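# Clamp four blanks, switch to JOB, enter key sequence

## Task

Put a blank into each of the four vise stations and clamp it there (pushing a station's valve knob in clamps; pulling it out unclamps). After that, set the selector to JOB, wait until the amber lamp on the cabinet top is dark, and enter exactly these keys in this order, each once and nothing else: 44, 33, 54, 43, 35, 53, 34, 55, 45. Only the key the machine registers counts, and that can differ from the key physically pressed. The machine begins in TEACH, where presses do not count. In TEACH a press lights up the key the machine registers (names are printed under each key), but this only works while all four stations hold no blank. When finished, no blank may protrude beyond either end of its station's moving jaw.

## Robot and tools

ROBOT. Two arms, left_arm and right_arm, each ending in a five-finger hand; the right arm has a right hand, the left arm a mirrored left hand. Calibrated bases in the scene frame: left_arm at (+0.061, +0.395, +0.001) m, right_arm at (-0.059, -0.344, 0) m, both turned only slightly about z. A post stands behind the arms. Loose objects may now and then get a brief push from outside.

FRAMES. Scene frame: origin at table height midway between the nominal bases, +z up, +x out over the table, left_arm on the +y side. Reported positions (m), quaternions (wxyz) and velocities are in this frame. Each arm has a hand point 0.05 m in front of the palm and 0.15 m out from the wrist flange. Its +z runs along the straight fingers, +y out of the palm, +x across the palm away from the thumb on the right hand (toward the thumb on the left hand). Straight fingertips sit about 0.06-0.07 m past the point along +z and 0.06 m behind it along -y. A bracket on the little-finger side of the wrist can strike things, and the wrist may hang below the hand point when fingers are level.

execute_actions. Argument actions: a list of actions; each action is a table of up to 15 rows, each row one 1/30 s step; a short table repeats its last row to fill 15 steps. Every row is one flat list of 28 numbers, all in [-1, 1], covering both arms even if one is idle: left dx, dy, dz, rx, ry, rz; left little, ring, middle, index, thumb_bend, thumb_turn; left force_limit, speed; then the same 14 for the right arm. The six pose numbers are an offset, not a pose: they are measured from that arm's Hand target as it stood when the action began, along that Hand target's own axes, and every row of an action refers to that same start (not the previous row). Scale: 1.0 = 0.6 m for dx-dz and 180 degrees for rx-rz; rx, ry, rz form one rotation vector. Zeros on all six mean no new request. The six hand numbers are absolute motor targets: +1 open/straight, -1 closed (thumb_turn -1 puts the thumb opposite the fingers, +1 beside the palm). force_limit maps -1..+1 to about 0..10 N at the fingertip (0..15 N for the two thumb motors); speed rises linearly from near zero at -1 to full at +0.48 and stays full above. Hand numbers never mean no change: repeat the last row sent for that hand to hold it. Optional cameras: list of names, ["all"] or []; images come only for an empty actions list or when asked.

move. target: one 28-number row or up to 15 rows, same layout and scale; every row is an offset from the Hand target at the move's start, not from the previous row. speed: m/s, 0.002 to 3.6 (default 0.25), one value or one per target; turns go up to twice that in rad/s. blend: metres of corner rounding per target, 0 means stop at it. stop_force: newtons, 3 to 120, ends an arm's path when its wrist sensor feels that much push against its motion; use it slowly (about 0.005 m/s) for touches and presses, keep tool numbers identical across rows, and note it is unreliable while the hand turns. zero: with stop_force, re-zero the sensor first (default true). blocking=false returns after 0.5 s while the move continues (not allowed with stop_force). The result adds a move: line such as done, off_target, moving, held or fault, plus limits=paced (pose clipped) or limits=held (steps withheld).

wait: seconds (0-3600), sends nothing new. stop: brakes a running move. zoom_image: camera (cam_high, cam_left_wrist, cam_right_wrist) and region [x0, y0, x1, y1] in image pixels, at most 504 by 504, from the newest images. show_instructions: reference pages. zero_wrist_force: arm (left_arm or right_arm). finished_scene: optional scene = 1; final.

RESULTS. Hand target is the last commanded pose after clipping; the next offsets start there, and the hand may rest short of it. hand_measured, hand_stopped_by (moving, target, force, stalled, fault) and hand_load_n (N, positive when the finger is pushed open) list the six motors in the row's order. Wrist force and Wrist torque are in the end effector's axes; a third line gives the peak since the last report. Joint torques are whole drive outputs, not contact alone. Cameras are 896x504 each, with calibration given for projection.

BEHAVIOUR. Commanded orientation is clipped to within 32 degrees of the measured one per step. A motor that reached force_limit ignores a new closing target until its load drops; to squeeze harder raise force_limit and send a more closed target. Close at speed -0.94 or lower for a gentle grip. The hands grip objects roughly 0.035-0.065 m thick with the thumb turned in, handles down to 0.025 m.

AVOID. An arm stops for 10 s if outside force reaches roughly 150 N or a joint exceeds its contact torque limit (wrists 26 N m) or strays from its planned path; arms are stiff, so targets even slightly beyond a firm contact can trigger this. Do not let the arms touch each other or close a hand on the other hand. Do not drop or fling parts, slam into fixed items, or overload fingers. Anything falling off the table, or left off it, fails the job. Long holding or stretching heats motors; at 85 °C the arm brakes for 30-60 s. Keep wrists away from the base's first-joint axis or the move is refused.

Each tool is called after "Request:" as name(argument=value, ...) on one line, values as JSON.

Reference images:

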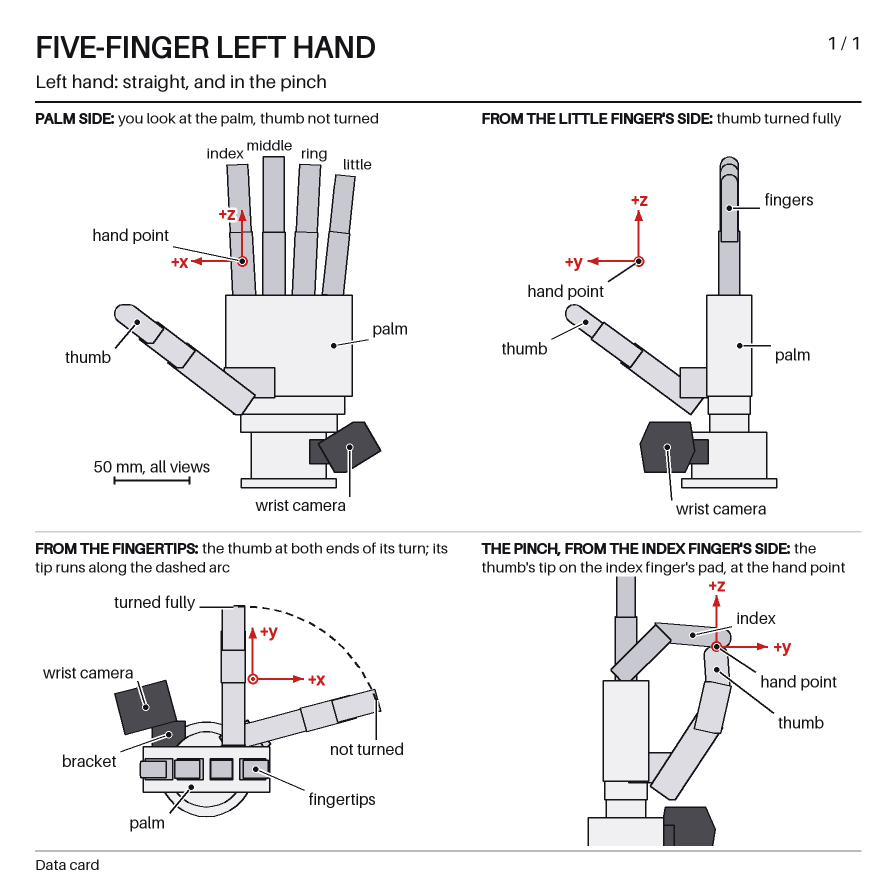

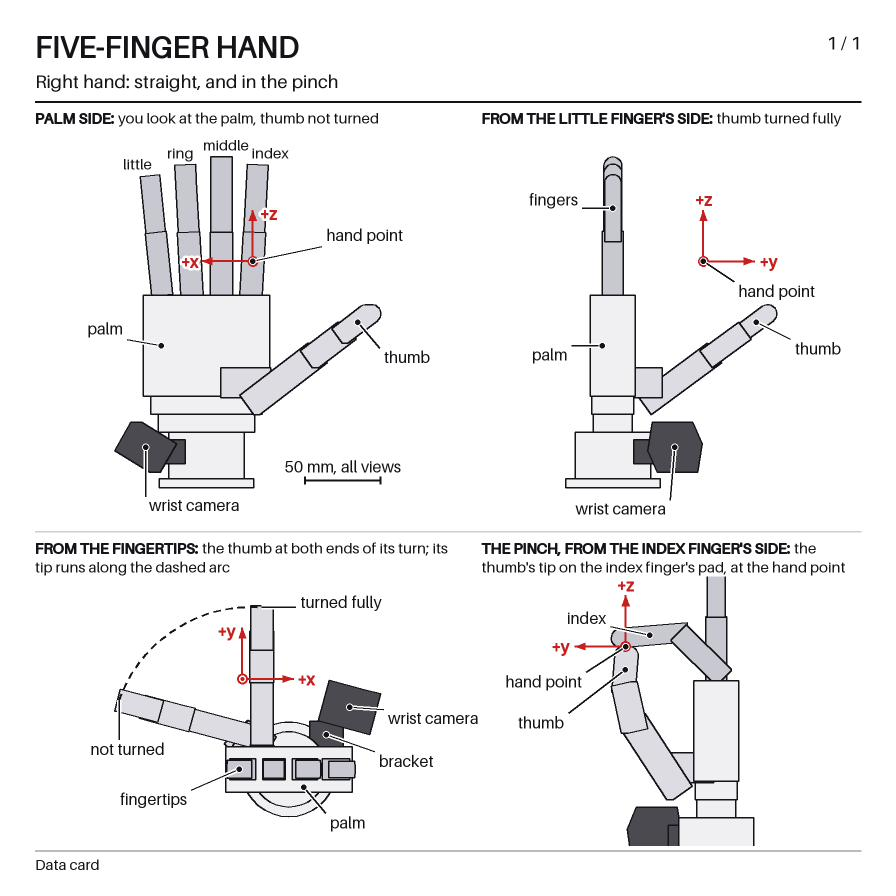

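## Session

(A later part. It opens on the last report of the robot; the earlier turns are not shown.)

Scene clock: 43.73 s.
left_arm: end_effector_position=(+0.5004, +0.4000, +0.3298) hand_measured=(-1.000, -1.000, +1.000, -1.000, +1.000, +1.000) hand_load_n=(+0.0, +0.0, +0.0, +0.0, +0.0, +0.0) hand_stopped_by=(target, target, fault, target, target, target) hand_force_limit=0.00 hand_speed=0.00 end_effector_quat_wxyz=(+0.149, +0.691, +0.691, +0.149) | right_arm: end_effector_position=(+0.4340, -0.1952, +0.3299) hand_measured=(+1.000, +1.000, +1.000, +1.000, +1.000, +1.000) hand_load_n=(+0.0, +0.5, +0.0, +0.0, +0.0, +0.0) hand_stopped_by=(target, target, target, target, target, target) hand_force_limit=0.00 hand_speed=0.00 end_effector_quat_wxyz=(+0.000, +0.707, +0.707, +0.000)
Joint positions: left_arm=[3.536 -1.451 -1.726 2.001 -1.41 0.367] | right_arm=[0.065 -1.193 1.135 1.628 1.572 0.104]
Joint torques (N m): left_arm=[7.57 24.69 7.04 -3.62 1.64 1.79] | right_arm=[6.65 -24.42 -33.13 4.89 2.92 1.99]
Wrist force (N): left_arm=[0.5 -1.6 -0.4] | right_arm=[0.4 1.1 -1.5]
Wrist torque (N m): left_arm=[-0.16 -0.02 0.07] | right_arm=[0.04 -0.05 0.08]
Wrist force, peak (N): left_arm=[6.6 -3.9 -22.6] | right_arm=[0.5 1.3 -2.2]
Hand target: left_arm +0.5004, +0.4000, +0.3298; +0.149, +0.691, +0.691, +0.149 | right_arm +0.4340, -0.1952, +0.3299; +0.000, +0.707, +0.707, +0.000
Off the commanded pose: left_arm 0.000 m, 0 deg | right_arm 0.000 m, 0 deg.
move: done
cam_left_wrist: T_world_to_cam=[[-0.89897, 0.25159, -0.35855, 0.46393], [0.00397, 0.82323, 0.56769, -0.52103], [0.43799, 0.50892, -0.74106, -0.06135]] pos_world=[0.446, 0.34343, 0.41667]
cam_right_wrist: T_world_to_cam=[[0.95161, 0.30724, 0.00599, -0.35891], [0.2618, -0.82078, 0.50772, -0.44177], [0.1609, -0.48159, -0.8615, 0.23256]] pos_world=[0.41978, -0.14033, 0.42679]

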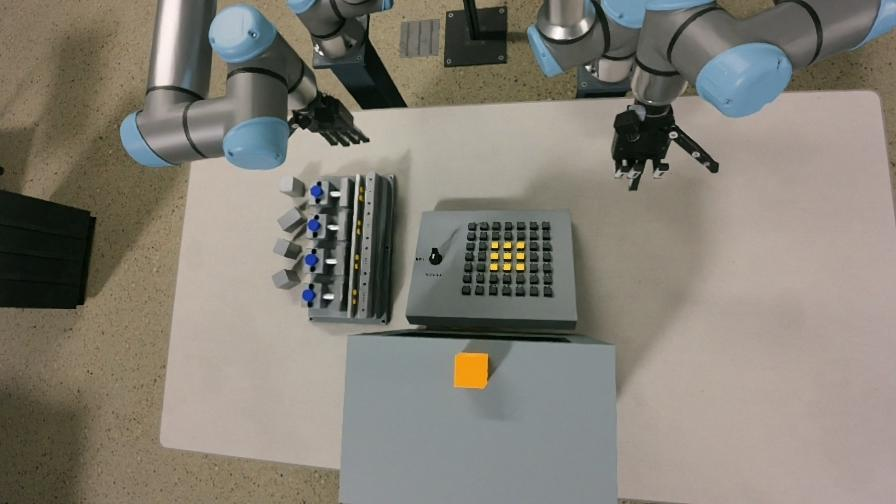

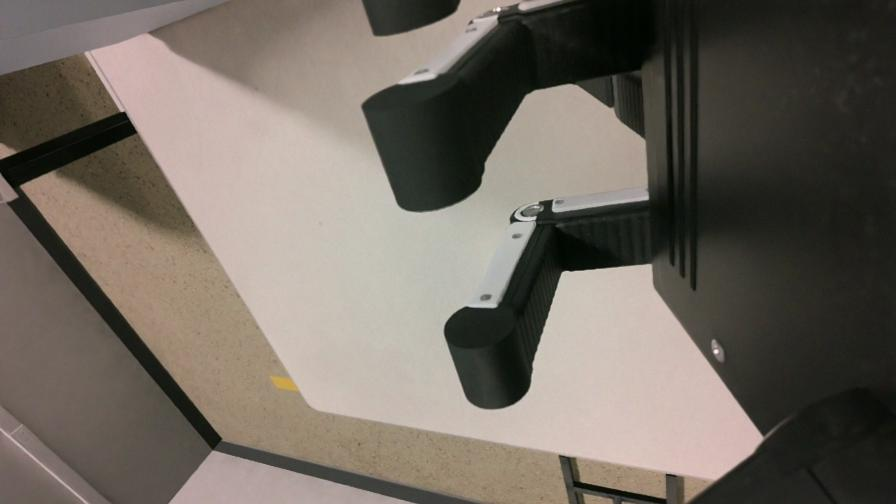

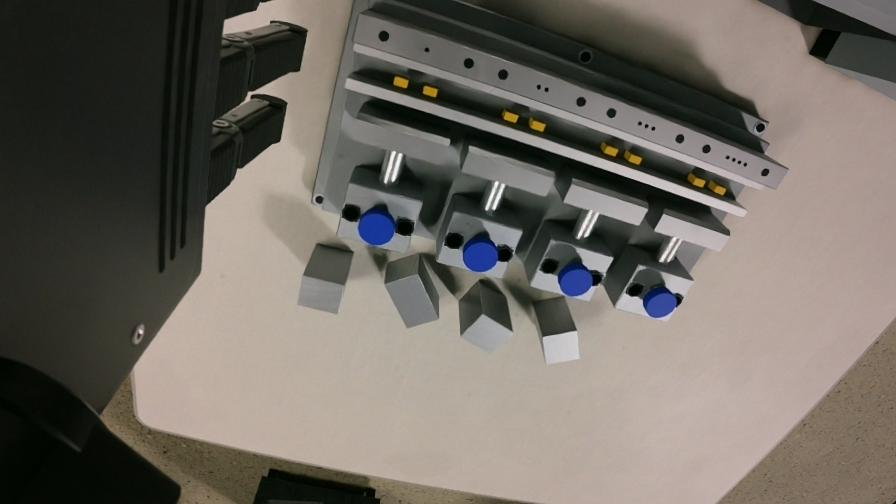

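Request:
zoom_image(camera="cam_right_wrist", region=[290, 130, 610, 380])

Request:
zoom_image(camera="cam_right_wrist", region=[300, 0, 560, 220])

Request:
zoom_image(camera="cam_right_wrist", region=[520, 60, 800, 340])

Scaled by 1.575 from the camera's image (finer frame: 1280x720).

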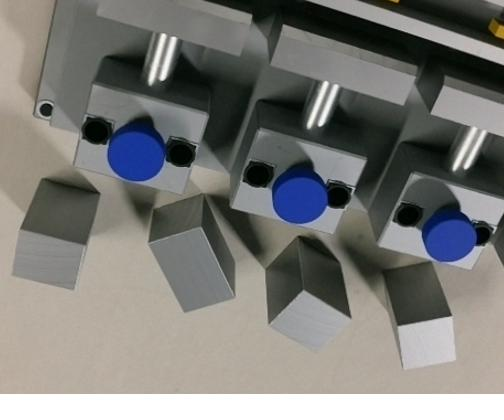

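Scaled by 1.938 from the camera's image (finer frame: 1280x720).

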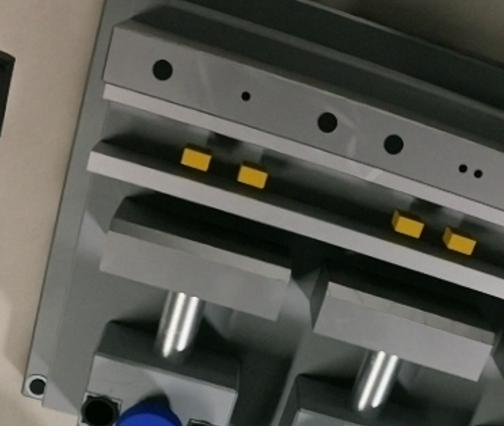

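Scaled by 1.800 from the camera's image (finer frame: 1280x720).

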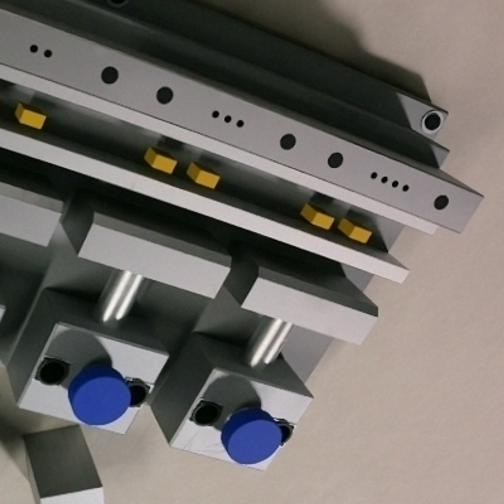

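Request:
zoom_image(camera="cam_right_wrist", region=[290, 230, 450, 340])

Request:
zoom_image(camera="cam_right_wrist", region=[440, 260, 600, 370])

Request:
zoom_image(camera="cam_right_wrist", region=[330, 60, 570, 225])

Scaled by 3.150 from the camera's image (finer frame: 1280x720).

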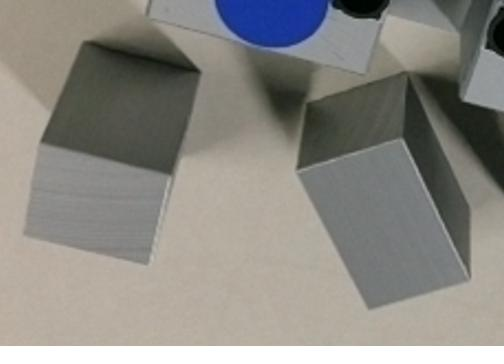

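Scaled by 3.150 from the camera's image (finer frame: 1280x720).

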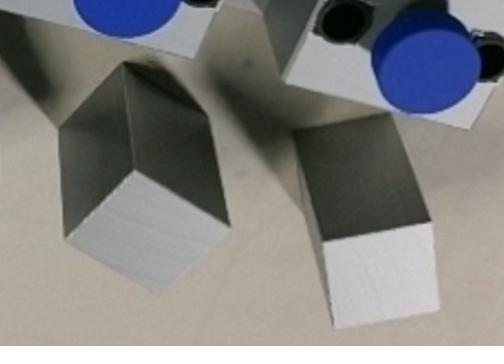

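Scaled by 2.100 from the camera's image (finer frame: 1280x720).

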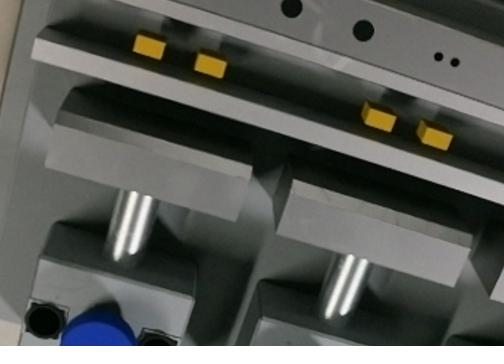

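Request:
move(target=[0,0,0,0,0,0,-1,-1,-1,-1,1,1,0,0, -0.357,0.328,0.3,0.1029,0.3839,0.7535,1,1,0.3,0.3,1,-1,0,0], speed=0.4, cameras=["cam_high","cam_right_wrist"])

Scene clock: 53.47 s.
left_arm: end_effector_position=(+0.5004, +0.4000, +0.3298) hand_measured=(-1.000, -1.000, +1.000, -1.000, +1.000, +1.000) hand_load_n=(+0.0, +0.0, +0.0, +0.0, +0.0, +0.0) hand_stopped_by=(target, target, fault, target, target, target) hand_force_limit=0.00 hand_speed=0.00 end_effector_quat_wxyz=(+0.149, +0.691, +0.691, +0.149) | right_arm: end_effector_position=(+0.6309, -0.4096, +0.1502) hand_measured=(+1.000, +1.000, +0.300, +0.300, +1.000, -1.000) hand_load_n=(+0.0, +0.0, +0.0, +0.0, +0.0, +0.0) hand_stopped_by=(target, target, target, target, target, target) hand_force_limit=0.00 hand_speed=0.00 end_effector_quat_wxyz=(-0.393, +0.772, -0.445, +0.227)
Joint positions: left_arm=[3.536 -1.451 -1.726 2.001 -1.41 0.367] | right_arm=[-0.574 -0.876 1.1 0.752 0.789 2.335]
Joint torques (N m): left_arm=[7.53 25.36 6.5 -3.57 1.6 1.77] | right_arm=[0.91 -57.88 -8.04 -0.61 2.05 1.91]
Wrist force (N): left_arm=[0.5 -1.5 -0.5] | right_arm=[-0.4 1.0 -0.7]
Wrist torque (N m): left_arm=[-0.12 -0.01 0.05] | right_arm=[0.22 0.03 -0.02]
Wrist force, peak (N): left_arm=[0.8 -2.1 -0.3] | right_arm=[0.5 1.4 -1.8]
Hand target: left_arm +0.5004, +0.4000, +0.3298; +0.149, +0.691, +0.691, +0.149 | right_arm +0.6309, -0.4096, +0.1502; -0.393, +0.772, -0.445, +0.227
Off the commanded pose: left_arm 0.000 m, 0 deg | right_arm 0.000 m, 0 deg.
move: done
cam_right_wrist: T_world_to_cam=[[-0.33481, -0.54861, -0.76611, 0.0977], [-0.89911, 0.4293, 0.08551, 0.72986], [0.28198, 0.71745, -0.63699, 0.32391]] pos_world=[0.5976, -0.49212, 0.21877]

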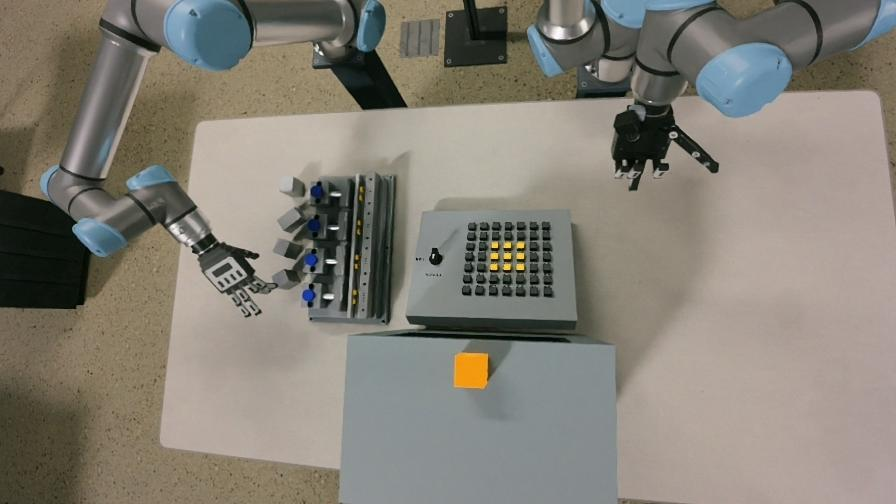

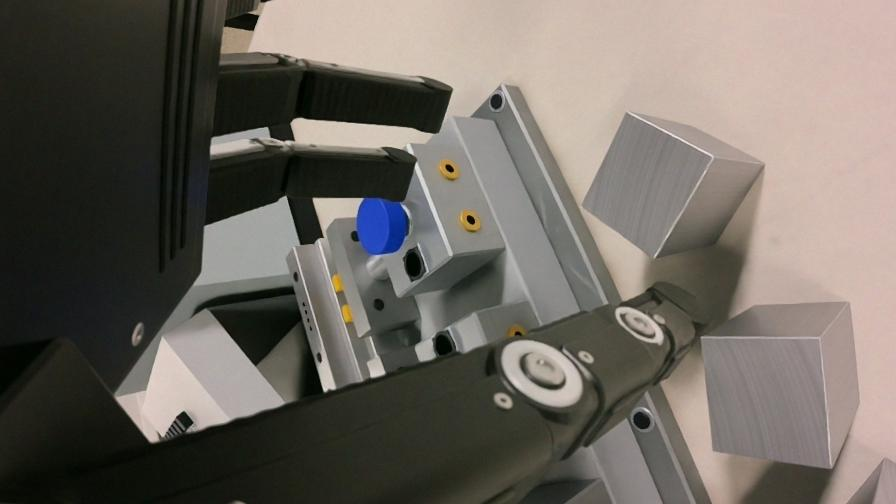

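Request:
move(target=[0,0,0,0,0,0,-1,-1,-1,-1,1,1,0,0, 0.0057,0.1245,0.0985,0,0,0,1,1,0.3,0.3,1,-1,0,0], speed=0.15, cameras=["cam_right_wrist"])

Scene clock: 55.43 s.
left_arm: end_effector_position=(+0.5004, +0.4000, +0.3298) hand_measured=(-1.000, -1.000, +1.000, -1.000, +1.000, +1.000) hand_load_n=(+0.0, +0.5, +0.0, +0.0, +0.0, +0.0) hand_stopped_by=(target, target, fault, target, target, target) hand_force_limit=0.00 hand_speed=0.00 end_effector_quat_wxyz=(+0.149, +0.691, +0.691, +0.149) | right_arm: end_effector_position=(+0.6360, -0.4107, +0.0552) hand_measured=(+1.000, +1.000, +0.300, +0.300, +1.000, -1.000) hand_load_n=(+0.0, -0.5, +0.0, +0.0, +0.0, +0.0) hand_stopped_by=(target, target, target, target, target, target) hand_force_limit=0.00 hand_speed=0.00 end_effector_quat_wxyz=(-0.393, +0.772, -0.445, +0.227)
Joint positions: left_arm=[3.536 -1.451 -1.726 2.001 -1.41 0.367] | right_arm=[-0.571 -0.787 1.198 0.563 0.791 2.339]
Joint torques (N m): left_arm=[7.77 24.78 6.86 -3.6 1.63 1.73] | right_arm=[6.79 -38.61 -6.48 -0.68 1.91 2.14]
Wrist force (N): left_arm=[0.5 -1.6 -0.2] | right_arm=[-0.2 1.4 -0.9]
Wrist torque (N m): left_arm=[-0.15 0.00 0.06] | right_arm=[0.26 0.01 0.03]
Wrist force, peak (N): left_arm=[0.3 -2.1 -0.7] | right_arm=[-0.2 2.0 -0.4]
Hand target: left_arm +0.5004, +0.4000, +0.3298; +0.149, +0.691, +0.691, +0.149 | right_arm +0.6360, -0.4107, +0.0551; -0.393, +0.772, -0.445, +0.227
Off the commanded pose: left_arm 0.000 m, 0 deg | right_arm 0.000 m, 0 deg.
move: done
cam_right_wrist: T_world_to_cam=[[-0.33477, -0.54857, -0.76616, 0.02595], [-0.89906, 0.42942, 0.08538, 0.7431], [0.28217, 0.71741, -0.63695, 0.26255]] pos_world=[0.6027, -0.49322, 0.12367]

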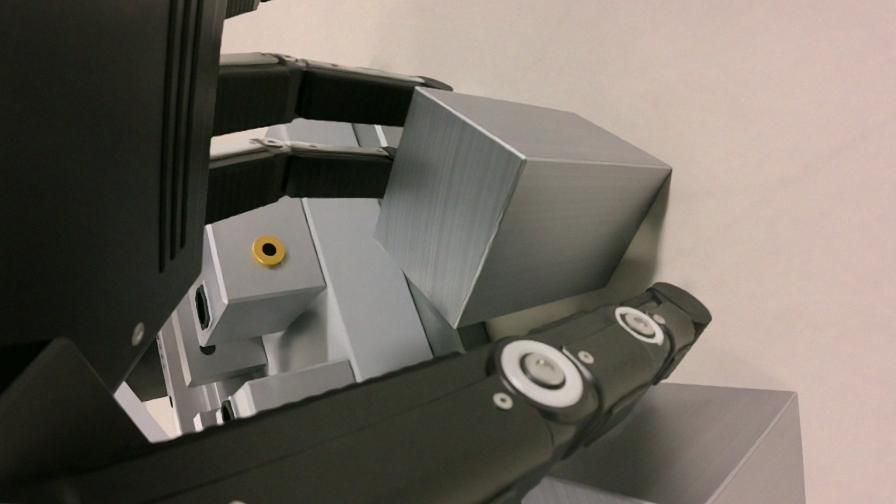

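Request:
move(target=[0,0,0,0,0,0,-1,-1,-1,-1,1,1,0,0, 0,0,0,0,0,0,1,1,-0.2,-0.2,0.1,-1,0,-0.9], speed=0.15, cameras=["cam_right_wrist"])

Scene clock: 57.93 s.
left_arm: end_effector_position=(+0.5004, +0.4000, +0.3298) hand_measured=(-1.000, -1.000, +1.000, -1.000, +1.000, +1.000) hand_load_n=(+0.0, +0.0, +0.0, +0.0, +0.0, +0.0) hand_stopped_by=(target, target, fault, target, target, target) hand_force_limit=0.00 hand_speed=0.00 end_effector_quat_wxyz=(+0.149, +0.691, +0.691, +0.149) | right_arm: end_effector_position=(+0.6360, -0.4107, +0.0550) hand_measured=(+1.000, +1.000, -0.136, -0.182, +0.768, -1.000) hand_load_n=(+0.0, +0.0, +3.5, +6.5, +9.5, -2.5) hand_stopped_by=(target, target, force, force, force, target) hand_force_limit=0.00 hand_speed=-0.90 end_effector_quat_wxyz=(-0.393, +0.772, -0.445, +0.227)
Joint positions: left_arm=[3.536 -1.451 -1.726 2.001 -1.41 0.367] | right_arm=[-0.571 -0.787 1.198 0.563 0.791 2.339]
Joint torques (N m): left_arm=[7.69 24.92 6.92 -3.52 1.56 1.71] | right_arm=[6.72 -41.8 -8.01 0.68 1.03 1.4]
Wrist force (N): left_arm=[0.7 -1.8 -0.4] | right_arm=[-0.8 1.3 -0.4]
Wrist torque (N m): left_arm=[-0.17 -0.04 0.08] | right_arm=[0.19 0.05 0.01]
Wrist force, peak (N): left_arm=[0.9 -2.0 -0.8] | right_arm=[-0.2 3.6 0.6]
Hand target: left_arm +0.5004, +0.4000, +0.3298; +0.149, +0.691, +0.691, +0.149 | right_arm +0.6360, -0.4107, +0.0551; -0.393, +0.772, -0.445, +0.227
Off the commanded pose: left_arm 0.000 m, 0 deg | right_arm 0.000 m, 0 deg.
move: done
cam_right_wrist: T_world_to_cam=[[-0.33492, -0.5485, -0.76614, 0.02599], [-0.89901, 0.42951, 0.0855, 0.7431], [0.28217, 0.7174, -0.63696, 0.26249]] pos_world=[0.6027, -0.49322, 0.12357]

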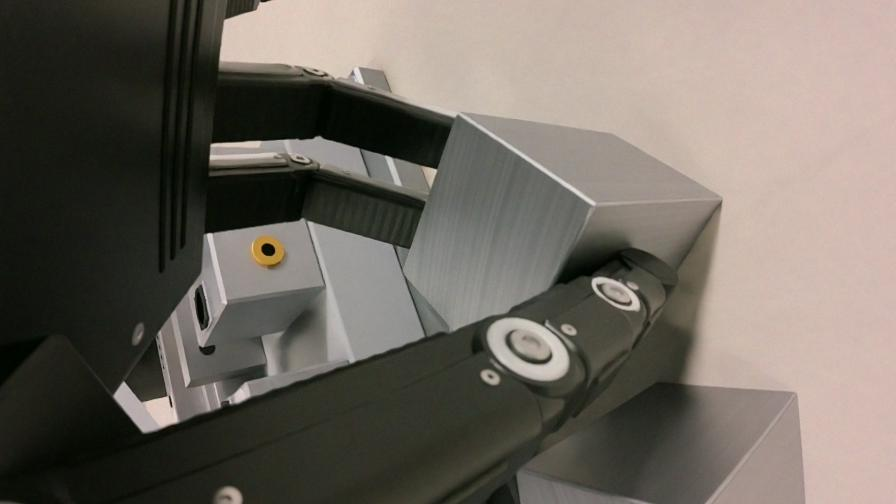

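Request:
move(target=[[0,0,0,0,0,0,-1,-1,-1,-1,1,1,0,0, 0,-0.182,-0.1323,0,0,0,1,1,-0.2,-0.2,0.1,-1,0,-0.9],[0,0,0,0,0,0,-1,-1,-1,-1,1,1,0,0, -0.2553,-0.323,0.0617,0,0.1348,0.098,1,1,-0.2,-0.2,0.1,-1,0,-0.9]], speed=[0.12,0.2], blend=[0.02,0], cameras=["cam_right_wrist","cam_high"])

Scene clock: 61.50 s.
left_arm: end_effector_position=(+0.5004, +0.4000, +0.3298) hand_measured=(-1.000, -1.000, +1.000, -1.000, +1.000, +1.000) hand_load_n=(+0.0, +0.0, +0.0, +0.0, +0.0, +0.0) hand_stopped_by=(target, target, fault, target, target, target) hand_force_limit=0.00 hand_speed=0.00 end_effector_quat_wxyz=(+0.149, +0.691, +0.691, +0.149) | right_arm: end_effector_position=(+0.6840, -0.2060, +0.1899) hand_measured=(+1.000, +1.000, -0.136, -0.182, +0.768, -1.000) hand_load_n=(+0.0, +0.0, +3.0, +6.0, +9.5, -2.5) hand_stopped_by=(target, target, force, force, force, target) hand_force_limit=0.00 hand_speed=-0.90 end_effector_quat_wxyz=(-0.321, +0.630, -0.630, +0.321)
Joint positions: left_arm=[3.536 -1.451 -1.726 2.001 -1.41 0.367] | right_arm=[-0.086 -0.973 1.094 0.507 1.534 3.114]
Joint torques (N m): left_arm=[7.01 24.94 6.36 -3.55 1.6 1.74] | right_arm=[6.77 -36.13 -35.94 2.29 2.6 2.06]
Wrist force (N): left_arm=[0.6 -1.9 -0.4] | right_arm=[0.0 3.2 0.9]
Wrist torque (N m): left_arm=[-0.19 -0.03 0.08] | right_arm=[0.34 -0.06 0.04]
Wrist force, peak (N): left_arm=[0.4 -2.2 -0.5] | right_arm=[-0.6 4.1 1.0]
Hand target: left_arm +0.5004, +0.4000, +0.3298; +0.149, +0.691, +0.691, +0.149 | right_arm +0.6840, -0.2060, +0.1899; -0.321, +0.630, -0.630, +0.321
Off the commanded pose: left_arm 0.000 m, 0 deg | right_arm 0.000 m, 0 deg.
move: done
cam_right_wrist: T_world_to_cam=[[-0.56371, -0.30758, -0.76657, 0.46385], [-0.56409, 0.8213, 0.08527, 0.53849], [0.60336, 0.48048, -0.63647, -0.08058]] pos_world=[0.61385, -0.26087, 0.25837]
Images, in order (width x height): cam_high 896x504, cam_right_wrist 896x504.

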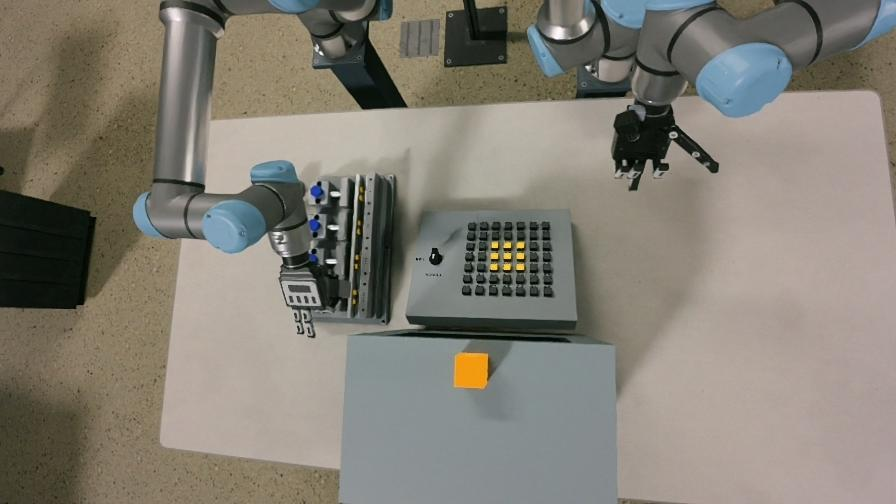

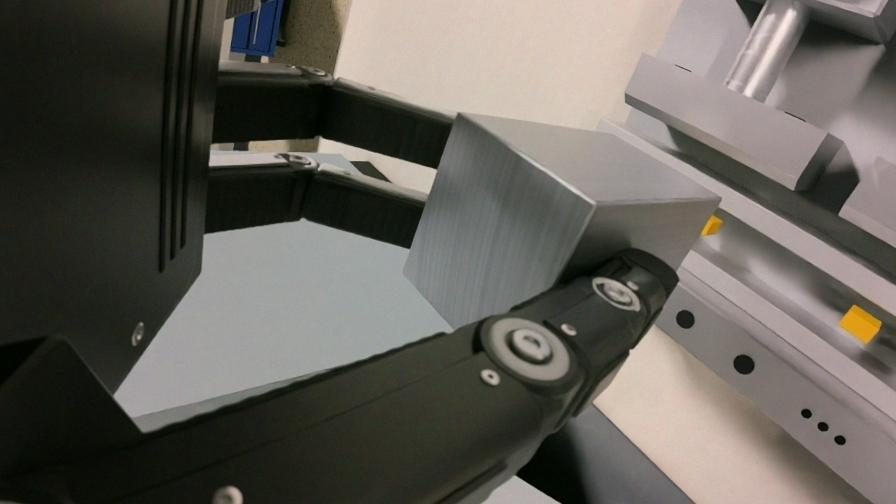

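Request:
zoom_image(camera="cam_right_wrist", region=[580, 20, 896, 260])

Request:
zoom_image(camera="cam_right_wrist", region=[580, 200, 896, 470])

Scaled by 1.595 from the camera's image (finer frame: 1280x720).

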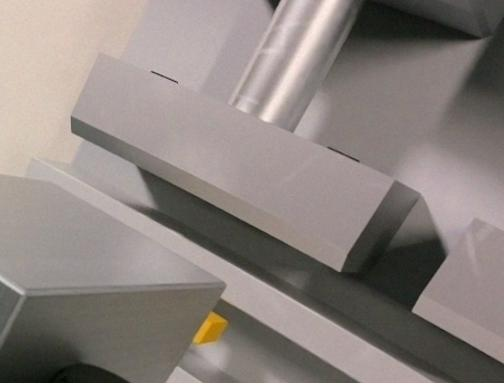

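Scaled by 1.595 from the camera's image (finer frame: 1280x720).

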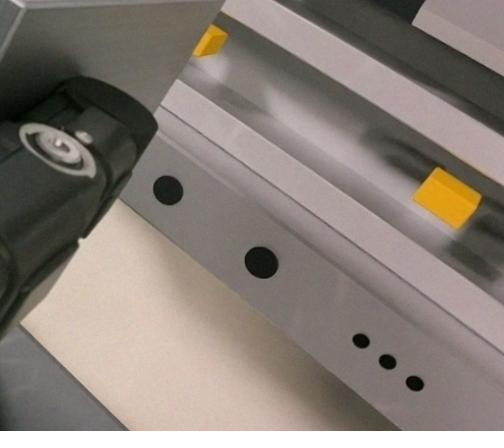

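Request:
zoom_image(camera="cam_right_wrist", region=[660, 180, 800, 320])

Request:
zoom_image(camera="cam_right_wrist", region=[756, 270, 896, 410])

Scaled by 3.600 from the camera's image (finer frame: 1280x720).

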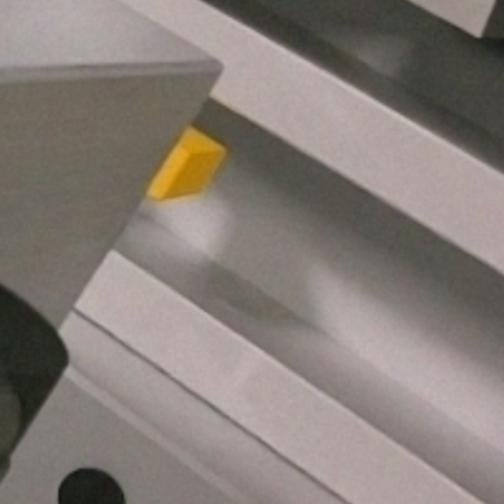

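Scaled by 3.600 from the camera's image (finer frame: 1280x720).

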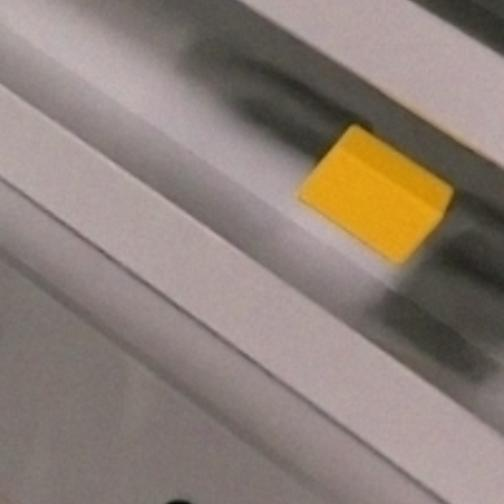

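Request:
move(target=[0,0,0,0,0,0,-1,-1,-1,-1,1,1,0,0, 0.005,0.0347,0.0515,0,0,0,1,1,-0.2,-0.2,0.1,-1,0,-0.9], speed=0.1, cameras=["cam_right_wrist","cam_high"])

Request:
zoom_image(camera="cam_right_wrist", region=[540, 60, 896, 360])

Scene clock: 64.20 s.
left_arm: end_effector_position=(+0.5004, +0.4000, +0.3298) hand_measured=(-1.000, -1.000, +1.000, -1.000, +1.000, +1.000) hand_load_n=(+0.0, +0.0, +0.0, +0.0, +0.0, +0.0) hand_stopped_by=(target, target, fault, target, target, target) hand_force_limit=0.00 hand_speed=0.00 end_effector_quat_wxyz=(+0.149, +0.691, +0.691, +0.149) | right_arm: end_effector_position=(+0.6967, -0.2090, +0.1551) hand_measured=(+1.000, +1.000, -0.136, -0.182, +0.768, -1.000) hand_load_n=(+0.0, +0.0, +3.5, +6.0, +9.5, -2.5) hand_stopped_by=(target, target, force, force, force, target) hand_force_limit=0.00 hand_speed=-0.90 end_effector_quat_wxyz=(-0.321, +0.630, -0.630, +0.321)
Joint positions: left_arm=[3.536 -1.451 -1.726 2.001 -1.41 0.367] | right_arm=[-0.09 -0.927 1.109 0.447 1.531 3.112]
Joint torques (N m): left_arm=[8.15 24.36 6.78 -3.58 1.56 1.74] | right_arm=[-6.02 -38.01 -14.48 -2.3 -2.8 -2.41]
Wrist force (N): left_arm=[0.6 -1.9 -0.6] | right_arm=[-0.1 3.3 0.9]
Wrist torque (N m): left_arm=[-0.18 -0.03 0.07] | right_arm=[0.37 -0.05 0.12]
Wrist force, peak (N): left_arm=[0.8 -2.0 -0.8] | right_arm=[-0.1 3.7 1.6]
Hand target: left_arm +0.5004, +0.4000, +0.3298; +0.149, +0.691, +0.691, +0.149 | right_arm +0.6968, -0.2090, +0.1549; -0.321, +0.630, -0.630, +0.321
Off the commanded pose: left_arm 0.000 m, 0 deg | right_arm 0.000 m, 0 deg.
move: done
cam_right_wrist: T_world_to_cam=[[-0.56392, -0.30742, -0.76648, 0.44359], [-0.56389, 0.82142, 0.08541, 0.55088], [0.60335, 0.48037, -0.63657, -0.109]] pos_world=[0.62655, -0.26377, 0.22357]
Images, in order (width x height): cam_high 896x504, cam_right_wrist 896x504.

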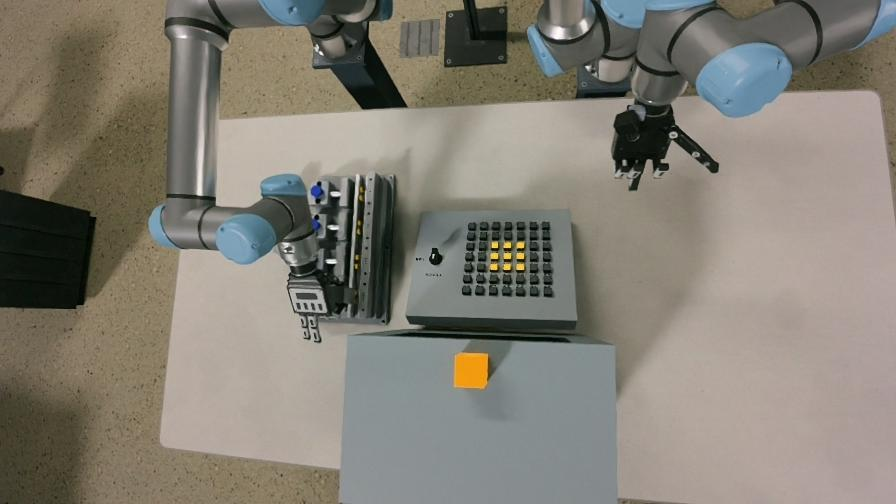

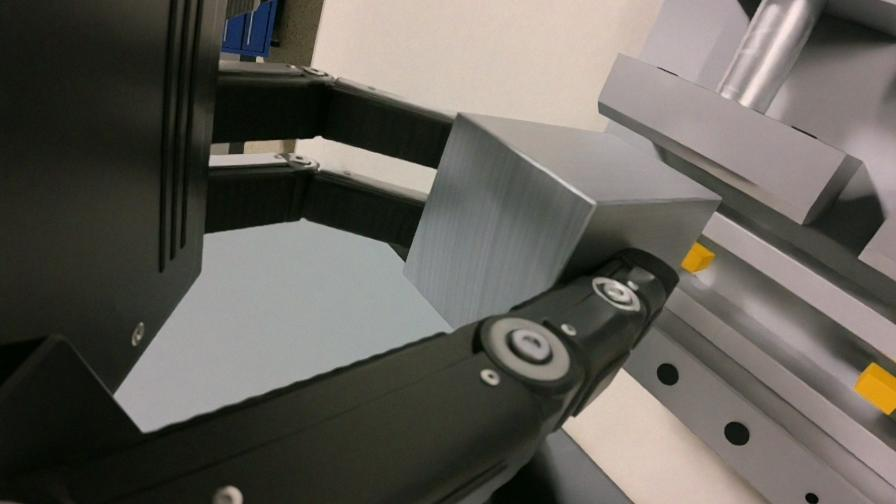

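Scaled by 1.416 from the camera's image (finer frame: 1280x720).

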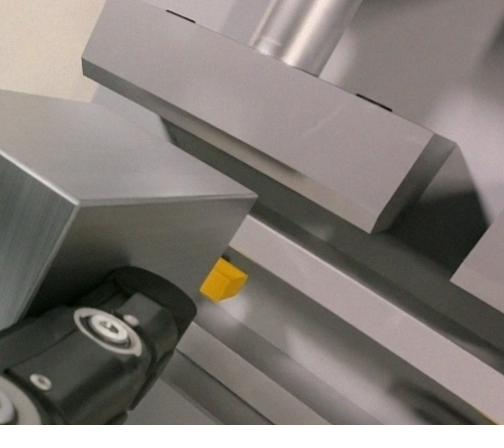

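Request:
move(target=[0,0,0,0,0,0,-1,-1,-1,-1,1,1,0,0, 0,0.0404,0.0294,0,0,0,1,1,-0.2,-0.2,0.1,-1,0,-0.9], speed=0.02, stop_force=4, cameras=["cam_right_wrist"])

Scene clock: 66.70 s.
left_arm: end_effector_position=(+0.5004, +0.4000, +0.3298) hand_measured=(-1.000, -1.000, +1.000, -1.000, +1.000, +1.000) hand_load_n=(+0.0, +0.0, +0.0, +0.0, +0.0, +0.0) hand_stopped_by=(target, target, fault, target, target, target) hand_force_limit=0.00 hand_speed=0.00 end_effector_quat_wxyz=(+0.149, +0.691, +0.691, +0.149) | right_arm: end_effector_position=(+0.6968, -0.2090, +0.1251) hand_measured=(+1.000, +1.000, -0.136, -0.182, +0.768, -1.000) hand_load_n=(+0.0, +0.0, +4.0, +6.0, +9.0, -2.5) hand_stopped_by=(target, target, force, force, force, target) hand_force_limit=0.00 hand_speed=-0.90 end_effector_quat_wxyz=(-0.321, +0.630, -0.630, +0.321)
Joint positions: left_arm=[3.536 -1.451 -1.726 2.001 -1.41 0.367] | right_arm=[-0.09 -0.91 1.158 0.38 1.531 3.112]
Joint torques (N m): left_arm=[7.36 24.78 6.37 -3.56 1.66 1.65] | right_arm=[-6.2 -37.98 -18.96 2.35 -2.37 -2.16]
Wrist force (N): left_arm=[0.8 -1.8 -0.5] | right_arm=[-0.7 -1.1 -1.5]
Wrist torque (N m): left_arm=[-0.17 -0.06 0.08] | right_arm=[0.05 0.07 0.06]
Wrist force, peak (N): left_arm=[0.7 -2.0 -0.5] | right_arm=[-0.2 3.5 1.0]
Hand target: left_arm +0.5004, +0.4000, +0.3298; +0.149, +0.691, +0.691, +0.149 | right_arm +0.6968, -0.2090, +0.1252; -0.321, +0.630, -0.630, +0.321
Off the commanded pose: left_arm 0.000 m, 0 deg | right_arm 0.000 m, 0 deg.
move: contact (right_arm)
cam_right_wrist: T_world_to_cam=[[-0.56385, -0.30751, -0.76649, 0.42062], [-0.56395, 0.82139, 0.08532, 0.55368], [0.60335, 0.48037, -0.63657, -0.12817]] pos_world=[0.62675, -0.26387, 0.19357]

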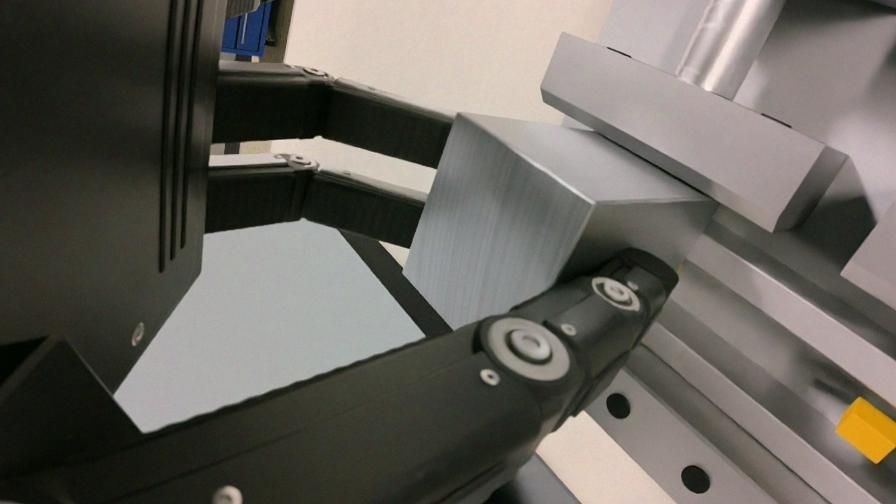

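Request:
zoom_image(camera="cam_right_wrist", region=[540, 100, 800, 340])

Scaled by 1.938 from the camera's image (finer frame: 1280x720).

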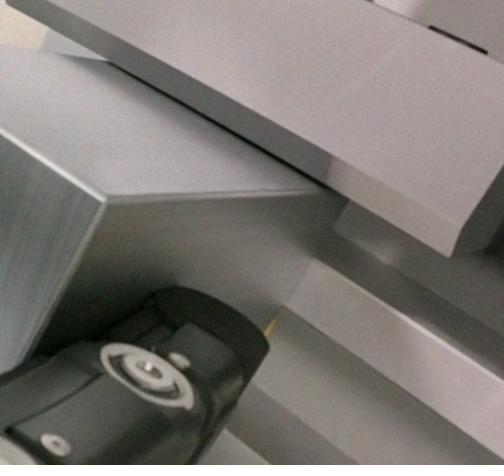

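Request:
move(target=[0,0,0,0,0,0,-1,-1,-1,-1,1,1,0,0, 0,0,0,0,0,0,1,1,0.2,0.2,1,-1,0,-0.6], cameras=["cam_right_wrist"])

Scene clock: 67.60 s.
left_arm: end_effector_position=(+0.5004, +0.4000, +0.3298) hand_measured=(-1.000, -1.000, +1.000, -1.000, +1.000, +1.000) hand_load_n=(+0.0, +0.0, -0.5, +0.0, +0.0, -0.5) hand_stopped_by=(target, target, fault, target, target, target) hand_force_limit=0.00 hand_speed=0.00 end_effector_quat_wxyz=(+0.149, +0.691, +0.691, +0.149) | right_arm: end_effector_position=(+0.6968, -0.2090, +0.1251) hand_measured=(+1.000, +1.000, +0.200, +0.200, +1.000, -1.000) hand_load_n=(+0.0, +0.0, +0.0, +0.0, +0.0, +0.0) hand_stopped_by=(target, target, target, target, target, target) hand_force_limit=0.00 hand_speed=-0.60 end_effector_quat_wxyz=(-0.321, +0.630, -0.630, +0.321)
Joint positions: left_arm=[3.536 -1.451 -1.726 2.001 -1.41 0.367] | right_arm=[-0.09 -0.91 1.158 0.38 1.531 3.112]
Joint torques (N m): left_arm=[6.96 24.62 6.34 -3.64 1.63 1.65] | right_arm=[-5.98 -42.91 -27.05 -0.69 -2.18 -2.11]
Wrist force (N): left_arm=[0.5 -1.5 -0.3] | right_arm=[-0.2 1.0 -0.2]
Wrist torque (N m): left_arm=[-0.14 -0.01 0.06] | right_arm=[0.21 0.00 0.09]
Wrist force, peak (N): left_arm=[0.7 -2.1 -0.6] | right_arm=[-0.8 -1.2 -1.6]
Hand target: left_arm +0.5004, +0.4000, +0.3298; +0.149, +0.691, +0.691, +0.149 | right_arm +0.6968, -0.2090, +0.1252; -0.321, +0.630, -0.630, +0.321
Off the commanded pose: left_arm 0.000 m, 0 deg | right_arm 0.000 m, 0 deg.
move: done
cam_right_wrist: T_world_to_cam=[[-0.5639, -0.30745, -0.76648, 0.42061], [-0.56391, 0.82141, 0.08538, 0.55359], [0.60335, 0.48037, -0.63657, -0.12811]] pos_world=[0.62665, -0.26387, 0.19357]

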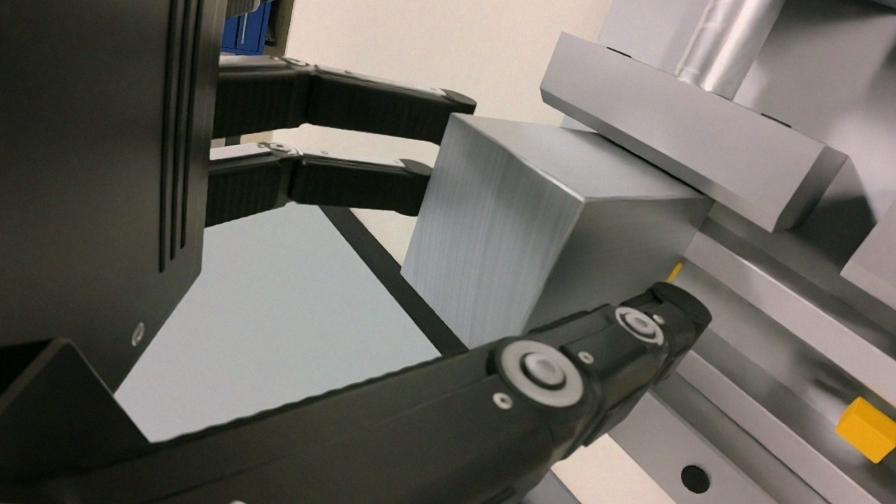

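Request:
move(target=[[0,0,0,0,0,0,-1,-1,-1,-1,1,1,0,0, 0,-0.1079,-0.0784,0,0,0,1,1,0.2,0.2,1,-1,0,0],[0,0,0,0,0,0,-1,-1,-1,-1,1,1,0,0, 0.3442,0.1088,-0.1917,0,0.0899,0.0653,1,1,0.3,0.3,0.8,-1,0,0]], speed=[0.15,0.25], blend=[0.02,0], cameras=["cam_right_wrist","cam_high"])

Scene clock: 71.03 s.
left_arm: end_effector_position=(+0.5004, +0.4000, +0.3298) hand_measured=(-1.000, -1.000, +1.000, -1.000, +1.000, +1.000) hand_load_n=(+0.0, +0.0, +0.0, +0.0, +0.0, +0.0) hand_stopped_by=(target, target, fault, target, target, target) hand_force_limit=0.00 hand_speed=0.00 end_effector_quat_wxyz=(+0.149, +0.691, +0.691, +0.149) | right_arm: end_effector_position=(+0.5654, -0.4156, +0.1401) hand_measured=(+1.000, +1.000, +0.300, +0.300, +0.800, -1.000) hand_load_n=(+0.0, +0.0, +0.0, +0.0, +0.0, +0.0) hand_stopped_by=(target, target, target, target, target, target) hand_force_limit=0.00 hand_speed=0.00 end_effector_quat_wxyz=(+0.260, -0.511, +0.730, -0.372)
Joint positions: left_arm=[3.536 -1.451 -1.726 2.001 -1.41 0.367] | right_arm=[-0.43 -1.249 1.639 0.238 1.538 3.117]
Joint torques (N m): left_arm=[7.54 24.32 6.6 -3.59 1.61 1.64] | right_arm=[-6.04 -43.79 -6.98 -2.11 -2.94 -2.4]
Wrist force (N): left_arm=[0.7 -1.7 -0.5] | right_arm=[-0.4 0.9 -0.6]
Wrist torque (N m): left_arm=[-0.15 -0.05 0.08] | right_arm=[0.20 0.03 0.08]
Wrist force, peak (N): left_arm=[0.6 -2.3 -0.2] | right_arm=[0.7 1.6 -0.9]
Hand target: left_arm +0.5004, +0.4000, +0.3298; +0.149, +0.691, +0.691, +0.149 | right_arm +0.5654, -0.4156, +0.1401; +0.260, -0.511, +0.730, -0.372
Off the commanded pose: left_arm 0.000 m, 0 deg | right_arm 0.000 m, 0 deg.
move: done
cam_right_wrist: T_world_to_cam=[[-0.63481, -0.09608, -0.76667, 0.42244], [-0.249, 0.96474, 0.08527, 0.52939], [0.73145, 0.24503, -0.63635, -0.11042]] pos_world=[0.48076, -0.44307, 0.20847]
Images, in order (width x height): cam_high 896x504, cam_right_wrist 896x504.

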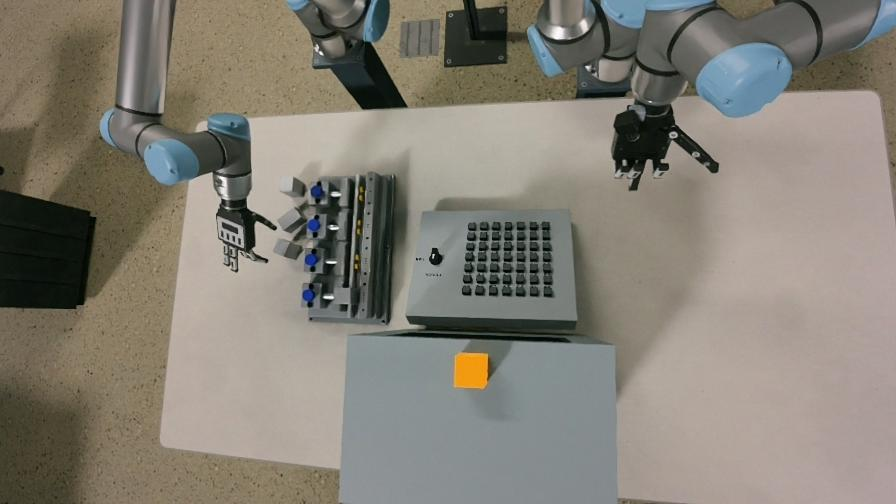

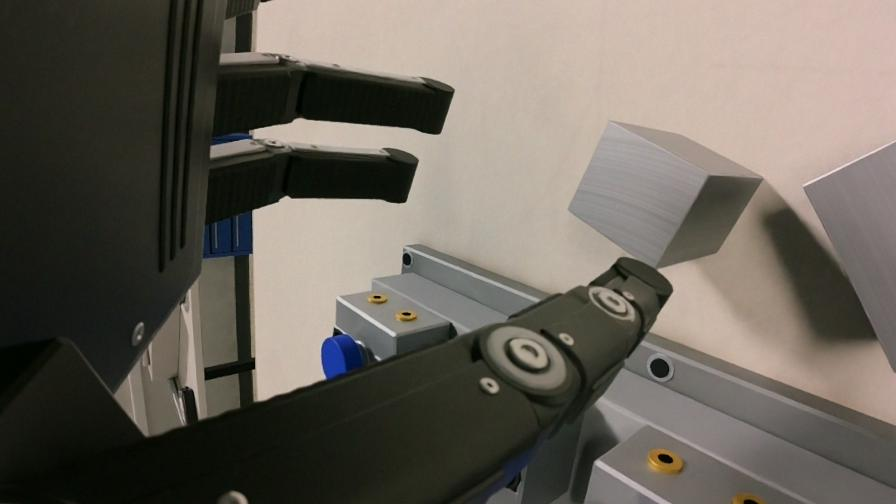

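Request:
zoom_image(camera="cam_right_wrist", region=[540, 90, 800, 290])

Request:
zoom_image(camera="cam_high", region=[260, 160, 400, 330])

Scaled by 1.938 from the camera's image (finer frame: 1280x720).

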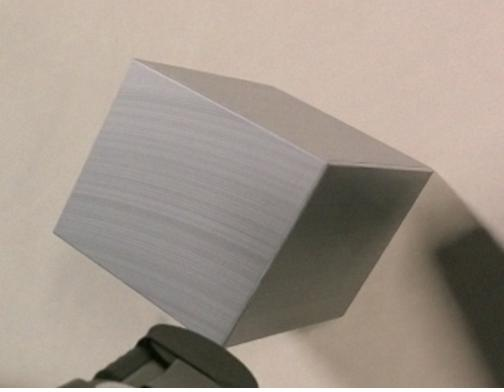

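Scaled by 2.965 from the camera's image (finer frame: 1280x720).

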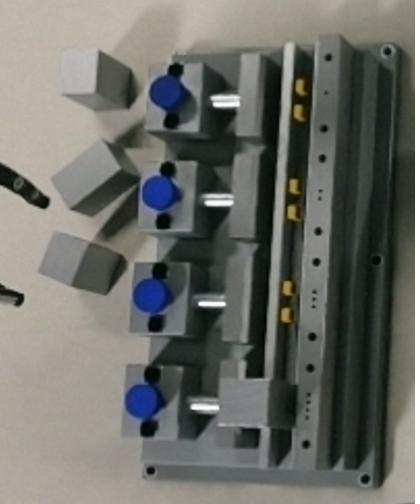

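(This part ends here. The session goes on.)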